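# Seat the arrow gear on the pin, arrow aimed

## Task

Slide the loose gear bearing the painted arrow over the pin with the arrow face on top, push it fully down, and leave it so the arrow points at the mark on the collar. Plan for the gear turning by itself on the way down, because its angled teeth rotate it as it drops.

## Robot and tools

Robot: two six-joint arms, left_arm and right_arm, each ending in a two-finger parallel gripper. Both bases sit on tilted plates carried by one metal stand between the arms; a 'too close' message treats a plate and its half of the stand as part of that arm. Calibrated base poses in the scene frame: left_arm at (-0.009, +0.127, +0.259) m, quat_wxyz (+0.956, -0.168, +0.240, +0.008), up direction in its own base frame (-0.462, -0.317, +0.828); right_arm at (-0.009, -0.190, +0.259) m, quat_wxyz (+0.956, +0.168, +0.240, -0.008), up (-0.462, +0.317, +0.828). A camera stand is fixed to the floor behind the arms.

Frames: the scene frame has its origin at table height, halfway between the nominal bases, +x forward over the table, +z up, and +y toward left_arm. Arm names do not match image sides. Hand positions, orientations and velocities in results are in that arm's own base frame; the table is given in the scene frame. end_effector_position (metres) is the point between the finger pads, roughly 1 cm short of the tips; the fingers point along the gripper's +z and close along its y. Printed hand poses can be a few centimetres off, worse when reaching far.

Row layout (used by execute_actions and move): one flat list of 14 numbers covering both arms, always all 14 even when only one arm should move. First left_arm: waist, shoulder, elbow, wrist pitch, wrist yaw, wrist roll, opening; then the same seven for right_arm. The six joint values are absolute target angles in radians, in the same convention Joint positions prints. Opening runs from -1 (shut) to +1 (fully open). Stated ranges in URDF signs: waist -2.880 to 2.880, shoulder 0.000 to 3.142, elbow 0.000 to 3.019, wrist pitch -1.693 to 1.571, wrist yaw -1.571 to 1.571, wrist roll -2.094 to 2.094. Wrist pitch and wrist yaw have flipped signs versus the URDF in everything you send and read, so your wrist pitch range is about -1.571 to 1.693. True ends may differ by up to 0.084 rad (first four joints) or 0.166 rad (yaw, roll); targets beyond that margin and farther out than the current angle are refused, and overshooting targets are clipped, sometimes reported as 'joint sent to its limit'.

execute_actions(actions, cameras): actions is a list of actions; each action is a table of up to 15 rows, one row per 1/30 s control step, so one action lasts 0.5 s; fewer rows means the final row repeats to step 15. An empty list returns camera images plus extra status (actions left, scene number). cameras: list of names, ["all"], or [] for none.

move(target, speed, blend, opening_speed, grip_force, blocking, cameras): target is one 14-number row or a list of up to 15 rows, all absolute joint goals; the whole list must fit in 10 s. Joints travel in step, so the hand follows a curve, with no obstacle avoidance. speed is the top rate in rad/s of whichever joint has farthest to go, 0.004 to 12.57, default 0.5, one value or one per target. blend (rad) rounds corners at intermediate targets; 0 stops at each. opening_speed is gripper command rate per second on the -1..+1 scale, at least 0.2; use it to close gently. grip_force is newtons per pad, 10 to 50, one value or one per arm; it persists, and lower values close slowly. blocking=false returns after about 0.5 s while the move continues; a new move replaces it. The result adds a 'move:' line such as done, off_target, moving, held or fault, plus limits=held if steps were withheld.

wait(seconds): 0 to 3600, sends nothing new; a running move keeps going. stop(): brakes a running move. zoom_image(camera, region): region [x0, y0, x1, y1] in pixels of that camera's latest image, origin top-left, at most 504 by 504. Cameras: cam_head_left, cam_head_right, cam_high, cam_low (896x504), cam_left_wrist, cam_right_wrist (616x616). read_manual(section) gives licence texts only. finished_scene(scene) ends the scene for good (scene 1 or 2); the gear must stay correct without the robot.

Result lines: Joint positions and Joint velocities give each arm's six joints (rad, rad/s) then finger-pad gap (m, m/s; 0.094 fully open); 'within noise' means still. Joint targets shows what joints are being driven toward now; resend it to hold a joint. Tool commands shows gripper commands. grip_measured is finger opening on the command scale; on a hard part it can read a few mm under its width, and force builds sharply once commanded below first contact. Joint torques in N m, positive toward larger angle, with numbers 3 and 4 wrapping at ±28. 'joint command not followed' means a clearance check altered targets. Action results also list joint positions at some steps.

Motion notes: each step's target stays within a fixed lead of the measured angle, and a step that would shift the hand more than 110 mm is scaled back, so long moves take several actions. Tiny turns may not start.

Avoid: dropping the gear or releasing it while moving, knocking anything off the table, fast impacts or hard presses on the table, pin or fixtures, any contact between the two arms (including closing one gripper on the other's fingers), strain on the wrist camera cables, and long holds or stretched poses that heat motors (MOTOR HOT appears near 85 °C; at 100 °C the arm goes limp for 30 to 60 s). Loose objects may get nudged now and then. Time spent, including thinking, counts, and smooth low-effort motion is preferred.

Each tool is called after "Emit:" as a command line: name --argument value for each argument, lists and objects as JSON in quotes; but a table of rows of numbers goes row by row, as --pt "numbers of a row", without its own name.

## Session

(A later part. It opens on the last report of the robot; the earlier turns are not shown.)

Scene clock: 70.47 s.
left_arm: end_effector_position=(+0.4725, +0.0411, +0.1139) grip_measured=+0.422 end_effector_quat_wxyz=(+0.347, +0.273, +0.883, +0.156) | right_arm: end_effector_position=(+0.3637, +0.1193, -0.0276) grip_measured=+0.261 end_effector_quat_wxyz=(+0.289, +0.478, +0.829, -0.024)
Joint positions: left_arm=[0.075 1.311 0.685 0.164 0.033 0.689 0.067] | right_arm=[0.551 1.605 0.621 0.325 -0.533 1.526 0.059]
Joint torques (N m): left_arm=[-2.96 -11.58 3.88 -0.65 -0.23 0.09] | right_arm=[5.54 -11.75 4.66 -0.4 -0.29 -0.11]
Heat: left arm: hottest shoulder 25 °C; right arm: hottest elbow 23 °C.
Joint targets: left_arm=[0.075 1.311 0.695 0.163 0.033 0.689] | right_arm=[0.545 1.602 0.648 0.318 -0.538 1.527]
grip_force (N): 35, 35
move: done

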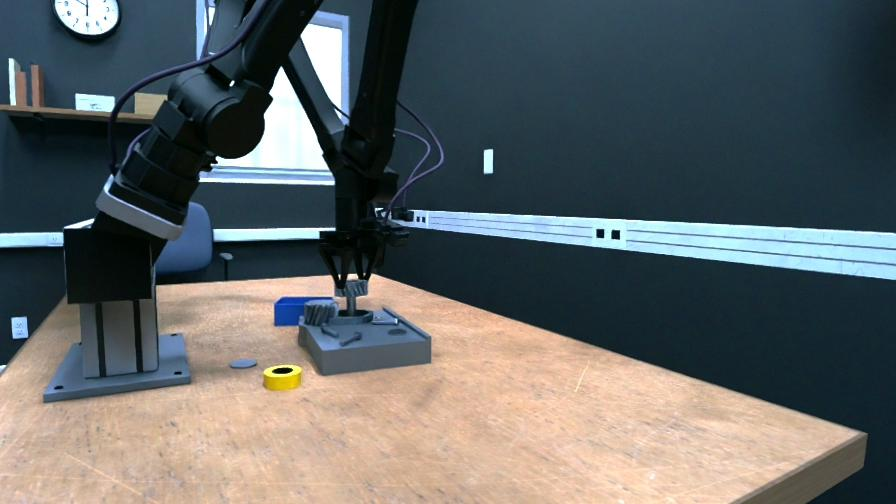

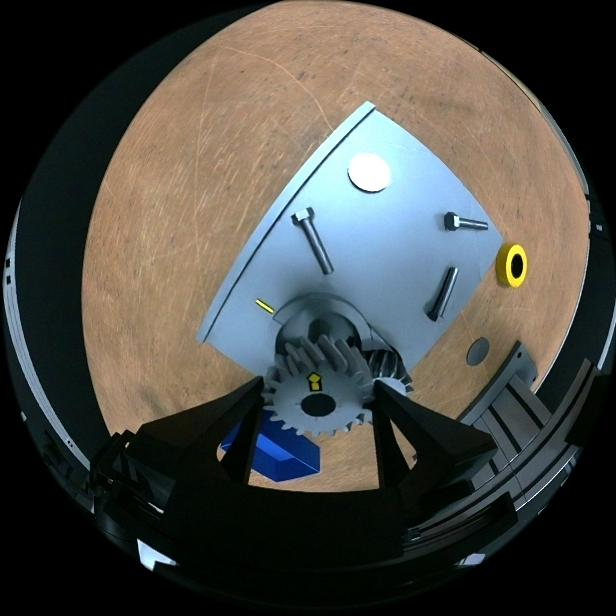

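Emit:
move --target '[0.075,1.311,0.695,0.163,0.033,0.689,0.42,0.580,1.570,0.615,0.355,-0.54,1.54,0.08]' --speed 0.1 --cameras '["cam_low"]'

Emit:
zoom_image --camera "cam_low" --region '[325, 265, 375, 325]'

Scene clock: 71.27 s.
left_arm: end_effector_position=(+0.4725, +0.0411, +0.1139) grip_measured=+0.422 end_effector_quat_wxyz=(+0.347, +0.273, +0.883, +0.156) | right_arm: end_effector_position=(+0.3626, +0.1190, -0.0278) grip_measured=+0.261 end_effector_quat_wxyz=(+0.288, +0.478, +0.830, -0.026)
Joint positions: left_arm=[0.075 1.311 0.685 0.164 0.033 0.689 0.067] | right_arm=[0.552 1.605 0.621 0.331 -0.533 1.526 0.059]
Joint torques (N m): left_arm=[-2.96 -11.46 3.92 -0.68 -0.22 0.1] | right_arm=[8.64 -14.45 2.18 0.9 -0.36 0.02]
Heat: left arm: hottest shoulder 25 °C; right arm: hottest elbow 23 °C.
Joint targets: left_arm=[0.075 1.311 0.695 0.163 0.033 0.689] | right_arm=[0.580 1.570 0.615 0.355 -0.540 1.540]
grip_force (N): 35, 35
move: done

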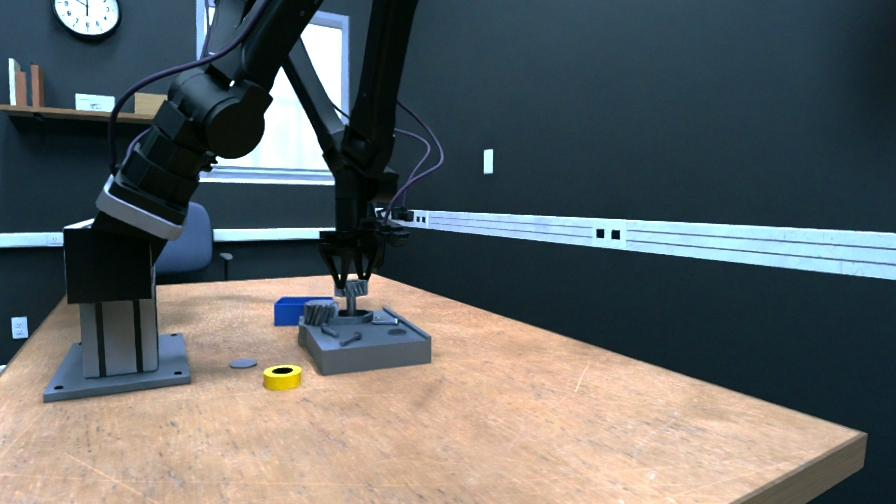

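Scaled by 8.400 from the camera's image (finer frame: 1280x720).

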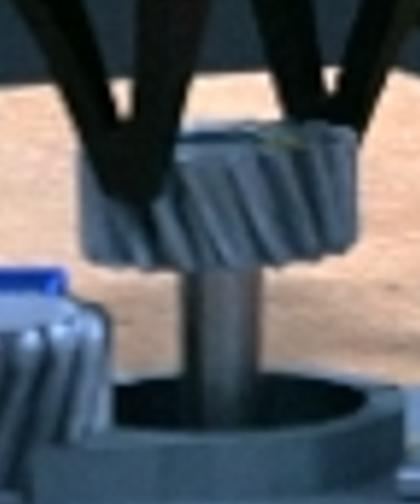

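Emit:
move --target '[0.075,1.311,0.695,0.163,0.033,0.689,0.42,0.553,1.600,0.638,0.324,-0.536,1.526,0.08]' --speed 0.1 --cameras '[]'

Scene clock: 72.13 s.
left_arm: end_effector_position=(+0.4725, +0.0411, +0.1139) grip_measured=+0.422 end_effector_quat_wxyz=(+0.347, +0.273, +0.883, +0.156) | right_arm: end_effector_position=(+0.3630, +0.1191, -0.0278) grip_measured=+0.261 end_effector_quat_wxyz=(+0.288, +0.478, +0.829, -0.025)
Joint positions: left_arm=[0.075 1.311 0.685 0.164 0.033 0.689 0.067] | right_arm=[0.552 1.605 0.621 0.329 -0.533 1.526 0.059]
Joint torques (N m): left_arm=[-2.9 -11.28 3.88 -0.69 -0.23 0.09] | right_arm=[6.18 -11.87 3.92 -0.28 -0.22 -0.12]
Heat: left arm: hottest shoulder 25 °C; right arm: hottest elbow 23 °C.
Joint targets: left_arm=[0.075 1.311 0.695 0.163 0.033 0.689] | right_arm=[0.553 1.600 0.638 0.324 -0.536 1.526]
grip_force (N): 35, 35
move: done

Emit:
move --target '[0.075,1.311,0.695,0.163,0.033,0.689,0.42,0.553,1.600,0.638,0.324,-0.536,1.526,0.33]' --opening_speed 0.2 --cameras '["cam_low","cam_right_wrist"]'

Emit:
zoom_image --camera "cam_low" --region '[325, 265, 375, 325]'

Emit:
zoom_image --camera "cam_right_wrist" --region '[255, 290, 375, 410]'

Scene clock: 73.87 s.
left_arm: end_effector_position=(+0.4725, +0.0411, +0.1139) grip_measured=+0.422 end_effector_quat_wxyz=(+0.347, +0.273, +0.883, +0.156) | right_arm: end_effector_position=(+0.3631, +0.1192, -0.0276) grip_measured=+0.328 end_effector_quat_wxyz=(+0.288, +0.478, +0.829, -0.025)
Joint positions: left_arm=[0.075 1.311 0.685 0.164 0.033 0.689 0.067] | right_arm=[0.552 1.605 0.621 0.328 -0.533 1.526 0.062]
Joint torques (N m): left_arm=[-2.9 -11.46 3.92 -0.69 -0.23 0.09] | right_arm=[6.24 -11.87 3.9 -0.28 -0.21 -0.12]
Heat: left arm: hottest shoulder 25 °C; right arm: hottest elbow 23 °C.
Joint targets: left_arm=[0.075 1.311 0.695 0.163 0.033 0.689] | right_arm=[0.553 1.600 0.638 0.324 -0.536 1.526]
grip_force (N): 35, 35
move: done

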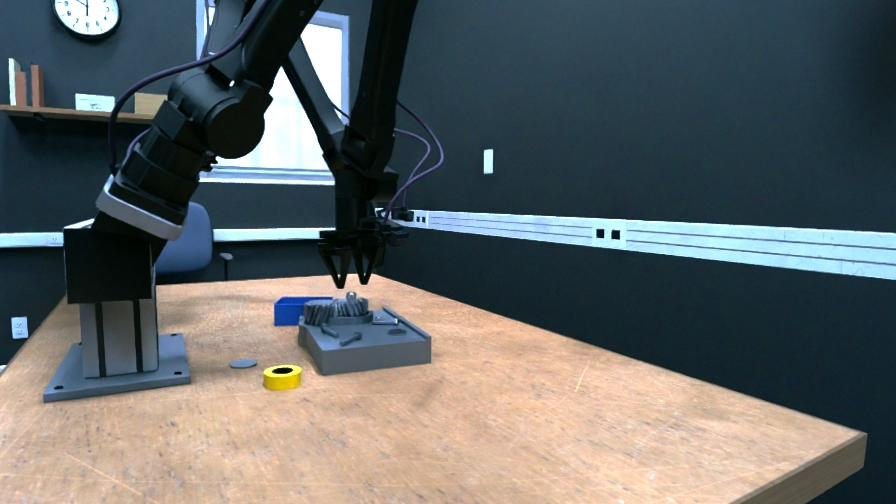

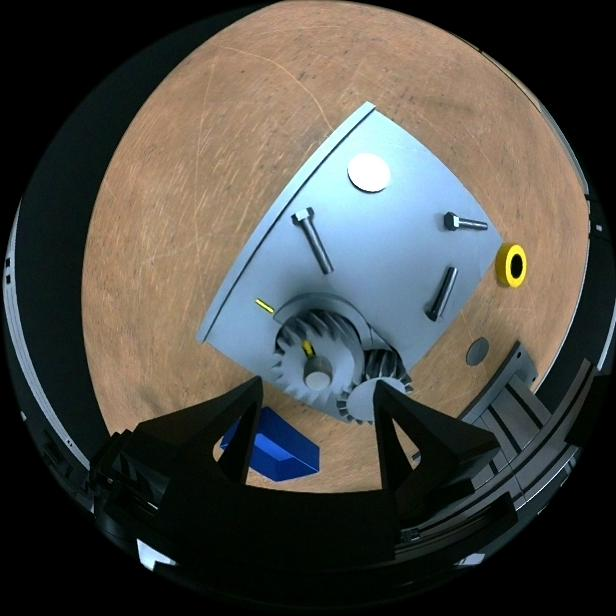

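Scaled by 8.400 from the camera's image (finer frame: 1280x720).

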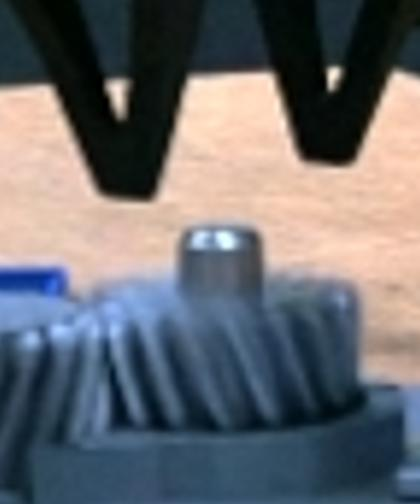

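Scaled by 4.200 from the camera's image (finer frame: 880x880).

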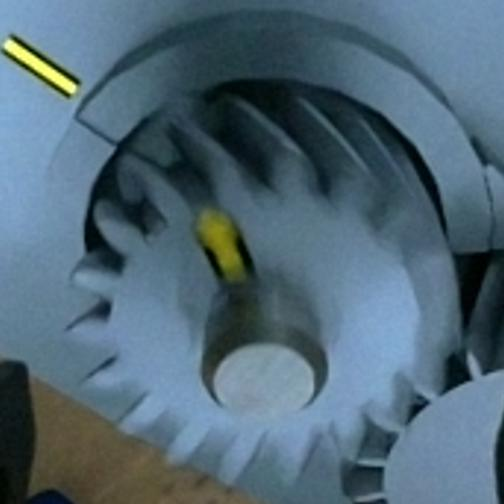

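Emit:
wait --seconds 0.1 --cameras '["cam_low","cam_right_wrist"]'

Emit:
zoom_image --camera "cam_low" --region '[325, 265, 375, 325]'

Emit:
zoom_image --camera "cam_right_wrist" --region '[235, 280, 375, 420]'

Scene clock: 74.07 s.
left_arm: end_effector_position=(+0.4725, +0.0411, +0.1139) grip_measured=+0.422 end_effector_quat_wxyz=(+0.347, +0.273, +0.883, +0.156) | right_arm: end_effector_position=(+0.3631, +0.1192, -0.0276) grip_measured=+0.328 end_effector_quat_wxyz=(+0.288, +0.478, +0.829, -0.025)
Joint positions: left_arm=[0.075 1.311 0.685 0.164 0.033 0.689 0.067] | right_arm=[0.552 1.605 0.621 0.328 -0.533 1.526 0.062]
Joint torques (N m): left_arm=[-3.02 -11.63 3.88 -0.69 -0.23 0.09] | right_arm=[6.18 -11.75 3.93 -0.28 -0.22 -0.12]
Heat: left arm: hottest shoulder 25 °C; right arm: hottest elbow 23 °C.
Joint targets: left_arm=[0.075 1.311 0.695 0.163 0.033 0.689] | right_arm=[0.553 1.600 0.638 0.324 -0.536 1.526]
Tool commands: left_gripper/opening=+0.42 right_gripper/opening=+0.33
grip_force (N): 35, 35
wait: 0.10 s; at rest by 0.07 s

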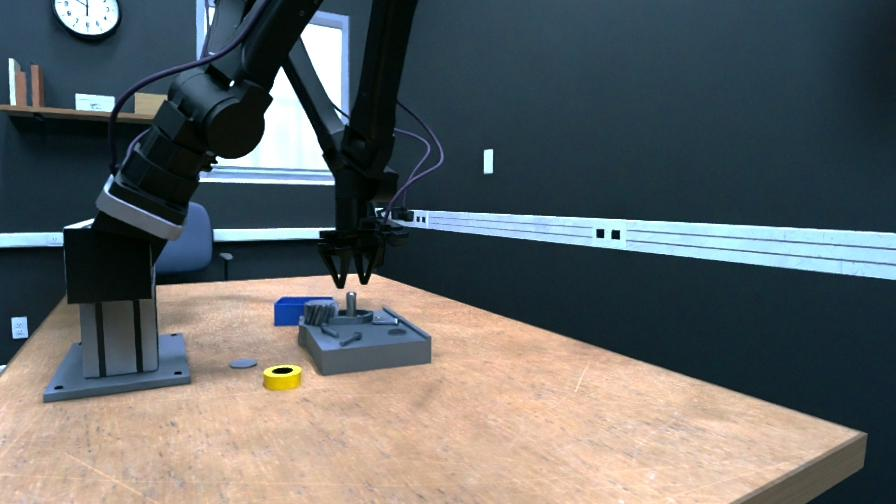

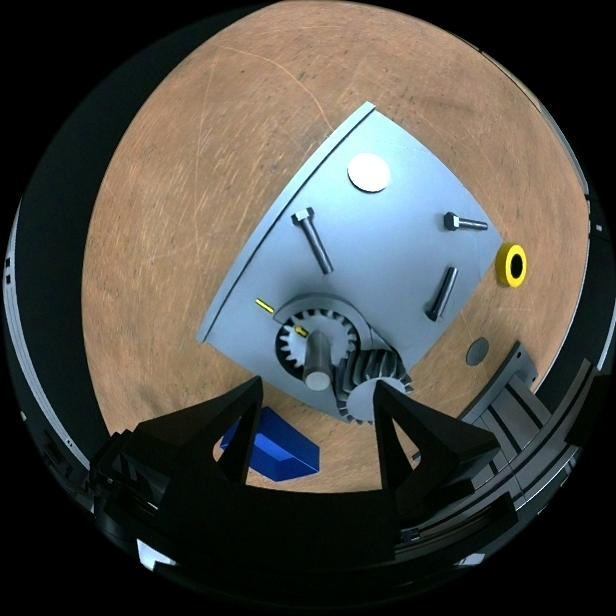

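Scaled by 8.400 from the camera's image (finer frame: 1280x720).

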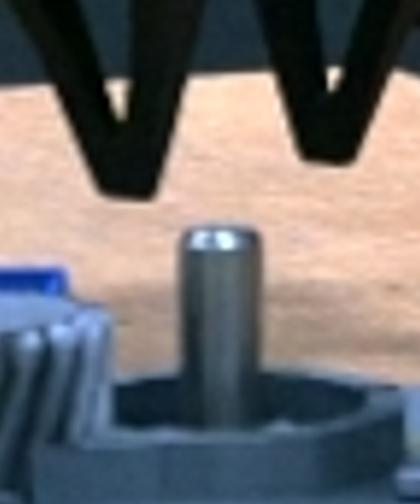

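Scaled by 3.600 from the camera's image (finer frame: 880x880).

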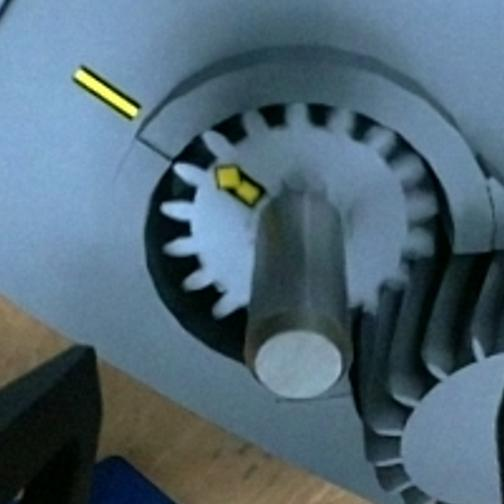

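Emit:
move --target '[0.075,1.311,0.695,0.163,0.033,0.689,0.42,0.625,1.497,0.640,0.478,-0.554,1.61,0.33]' --speed 0.15 --cameras '["cam_low","cam_right_wrist","cam_high"]'

Emit:
zoom_image --camera "cam_low" --region '[325, 265, 375, 325]'

Emit:
zoom_image --camera "cam_right_wrist" --region '[245, 270, 385, 410]'

Scene clock: 76.13 s.
left_arm: end_effector_position=(+0.4725, +0.0411, +0.1139) grip_measured=+0.422 end_effector_quat_wxyz=(+0.347, +0.273, +0.883, +0.156) | right_arm: end_effector_position=(+0.3427, +0.1319, +0.0016) grip_measured=+0.328 end_effector_quat_wxyz=(+0.289, +0.475, +0.831, -0.025)
Joint positions: left_arm=[0.075 1.311 0.685 0.164 0.033 0.689 0.067] | right_arm=[0.618 1.501 0.621 0.469 -0.549 1.594 0.062]
Joint torques (N m): left_arm=[-2.96 -11.46 3.89 -0.68 -0.23 0.09] | right_arm=[6.36 -10.99 5.03 0.25 -0.3 0.05]
Heat: left arm: hottest shoulder 25 °C; right arm: hottest elbow 23 °C.
Joint targets: left_arm=[0.075 1.311 0.695 0.163 0.033 0.689] | right_arm=[0.625 1.497 0.640 0.478 -0.554 1.610]
grip_force (N): 35, 35
move: done
Images, in order (width x height): cam_high 896x504, cam_low 896x504, cam_right_wrist 616x616.

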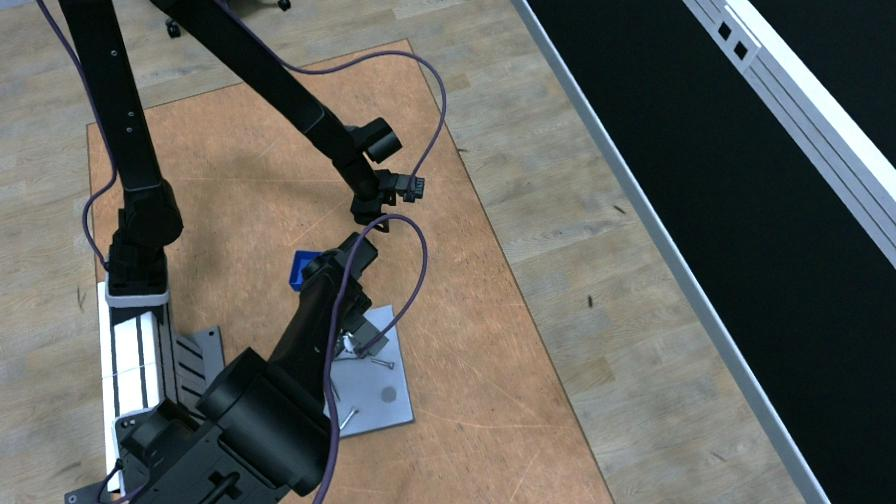

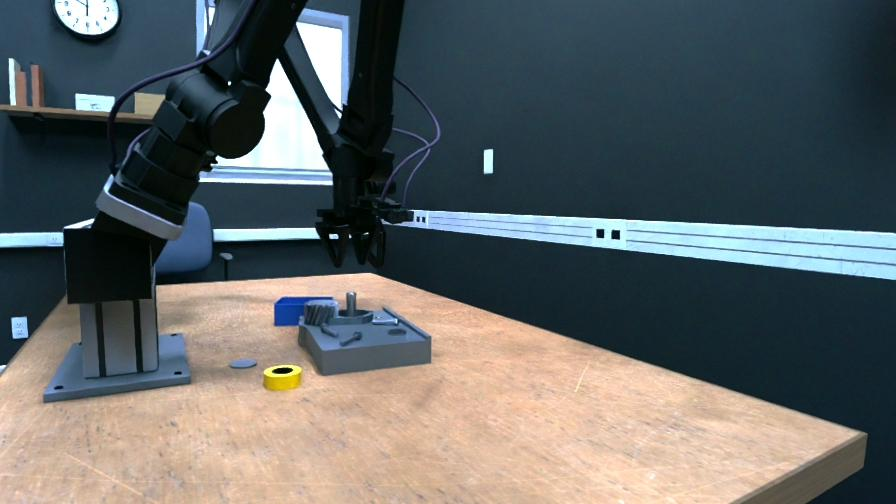

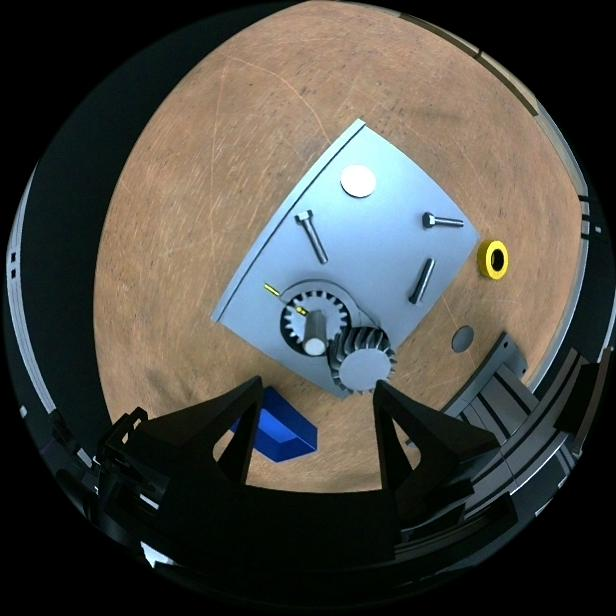

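Scaled by 8.400 from the camera's image (finer frame: 1280x720).

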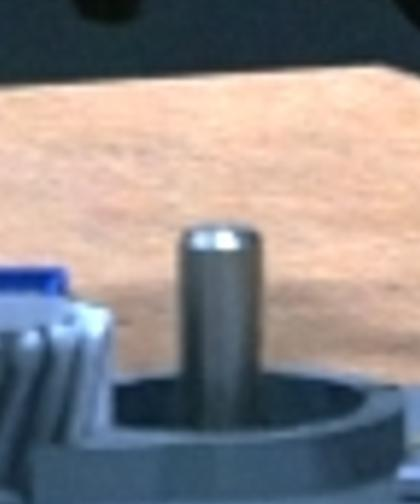

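Scaled by 3.600 from the camera's image (finer frame: 880x880).

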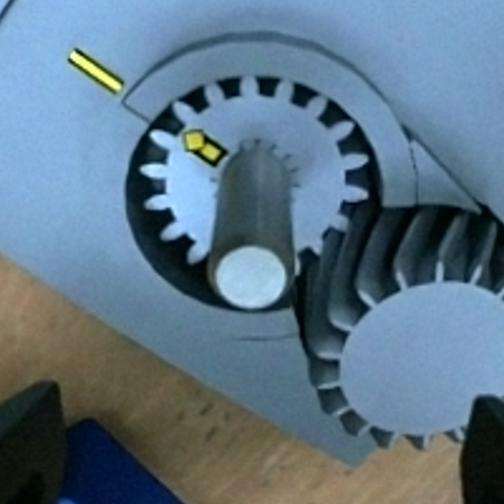

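Emit:
zoom_image --camera "cam_right_wrist" --region '[260, 275, 350, 365]'

Scaled by 5.600 from the camera's image (finer frame: 880x880).

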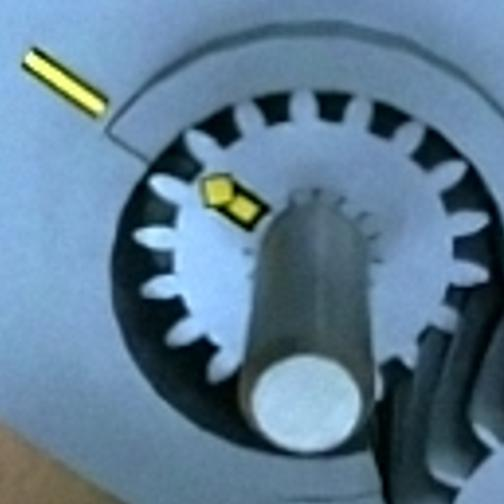

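Emit:
zoom_image --camera "cam_low" --region '[328, 300, 376, 322]'

Scaled by 10.500 from the camera's image (finer frame: 1280x720).

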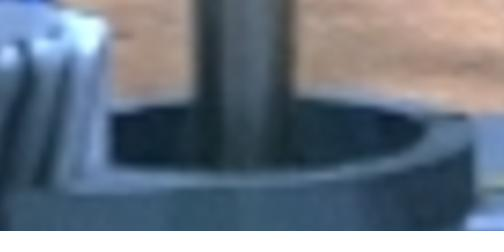

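Emit:
wait --seconds 0.1 --cameras '["cam_right_wrist"]'

Emit:
zoom_image --camera "cam_right_wrist" --region '[260, 275, 350, 365]'

Scene clock: 77.63 s.
left_arm: end_effector_position=(+0.4725, +0.0411, +0.1139) grip_measured=+0.422 end_effector_quat_wxyz=(+0.347, +0.273, +0.883, +0.156) | right_arm: end_effector_position=(+0.3427, +0.1319, +0.0016) grip_measured=+0.328 end_effector_quat_wxyz=(+0.289, +0.475, +0.831, -0.025)
Joint positions: left_arm=[0.075 1.311 0.685 0.164 0.033 0.689 0.067] | right_arm=[0.618 1.501 0.621 0.469 -0.549 1.595 0.062]
Joint torques (N m): left_arm=[-2.9 -11.46 3.89 -0.72 -0.23 0.09] | right_arm=[6.3 -10.93 5.03 0.28 -0.3 0.04]
Heat: left arm: hottest shoulder 25 °C; right arm: hottest elbow 23 °C.
Joint targets: left_arm=[0.075 1.311 0.695 0.163 0.033 0.689] | right_arm=[0.625 1.497 0.640 0.478 -0.554 1.610]
Tool commands: left_gripper/opening=+0.42 right_gripper/opening=+0.33
grip_force (N): 35, 35
wait: 0.10 s; at rest from the start

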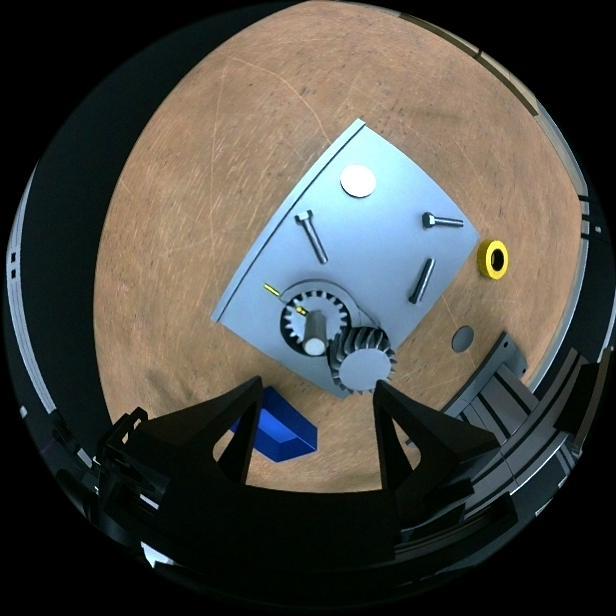

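Scaled by 5.600 from the camera's image (finer frame: 880x880).

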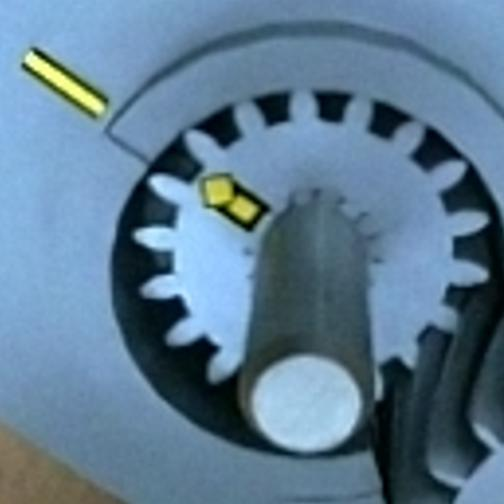

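Emit:
finished_scene --scene 1

The scene is finished: the task was done.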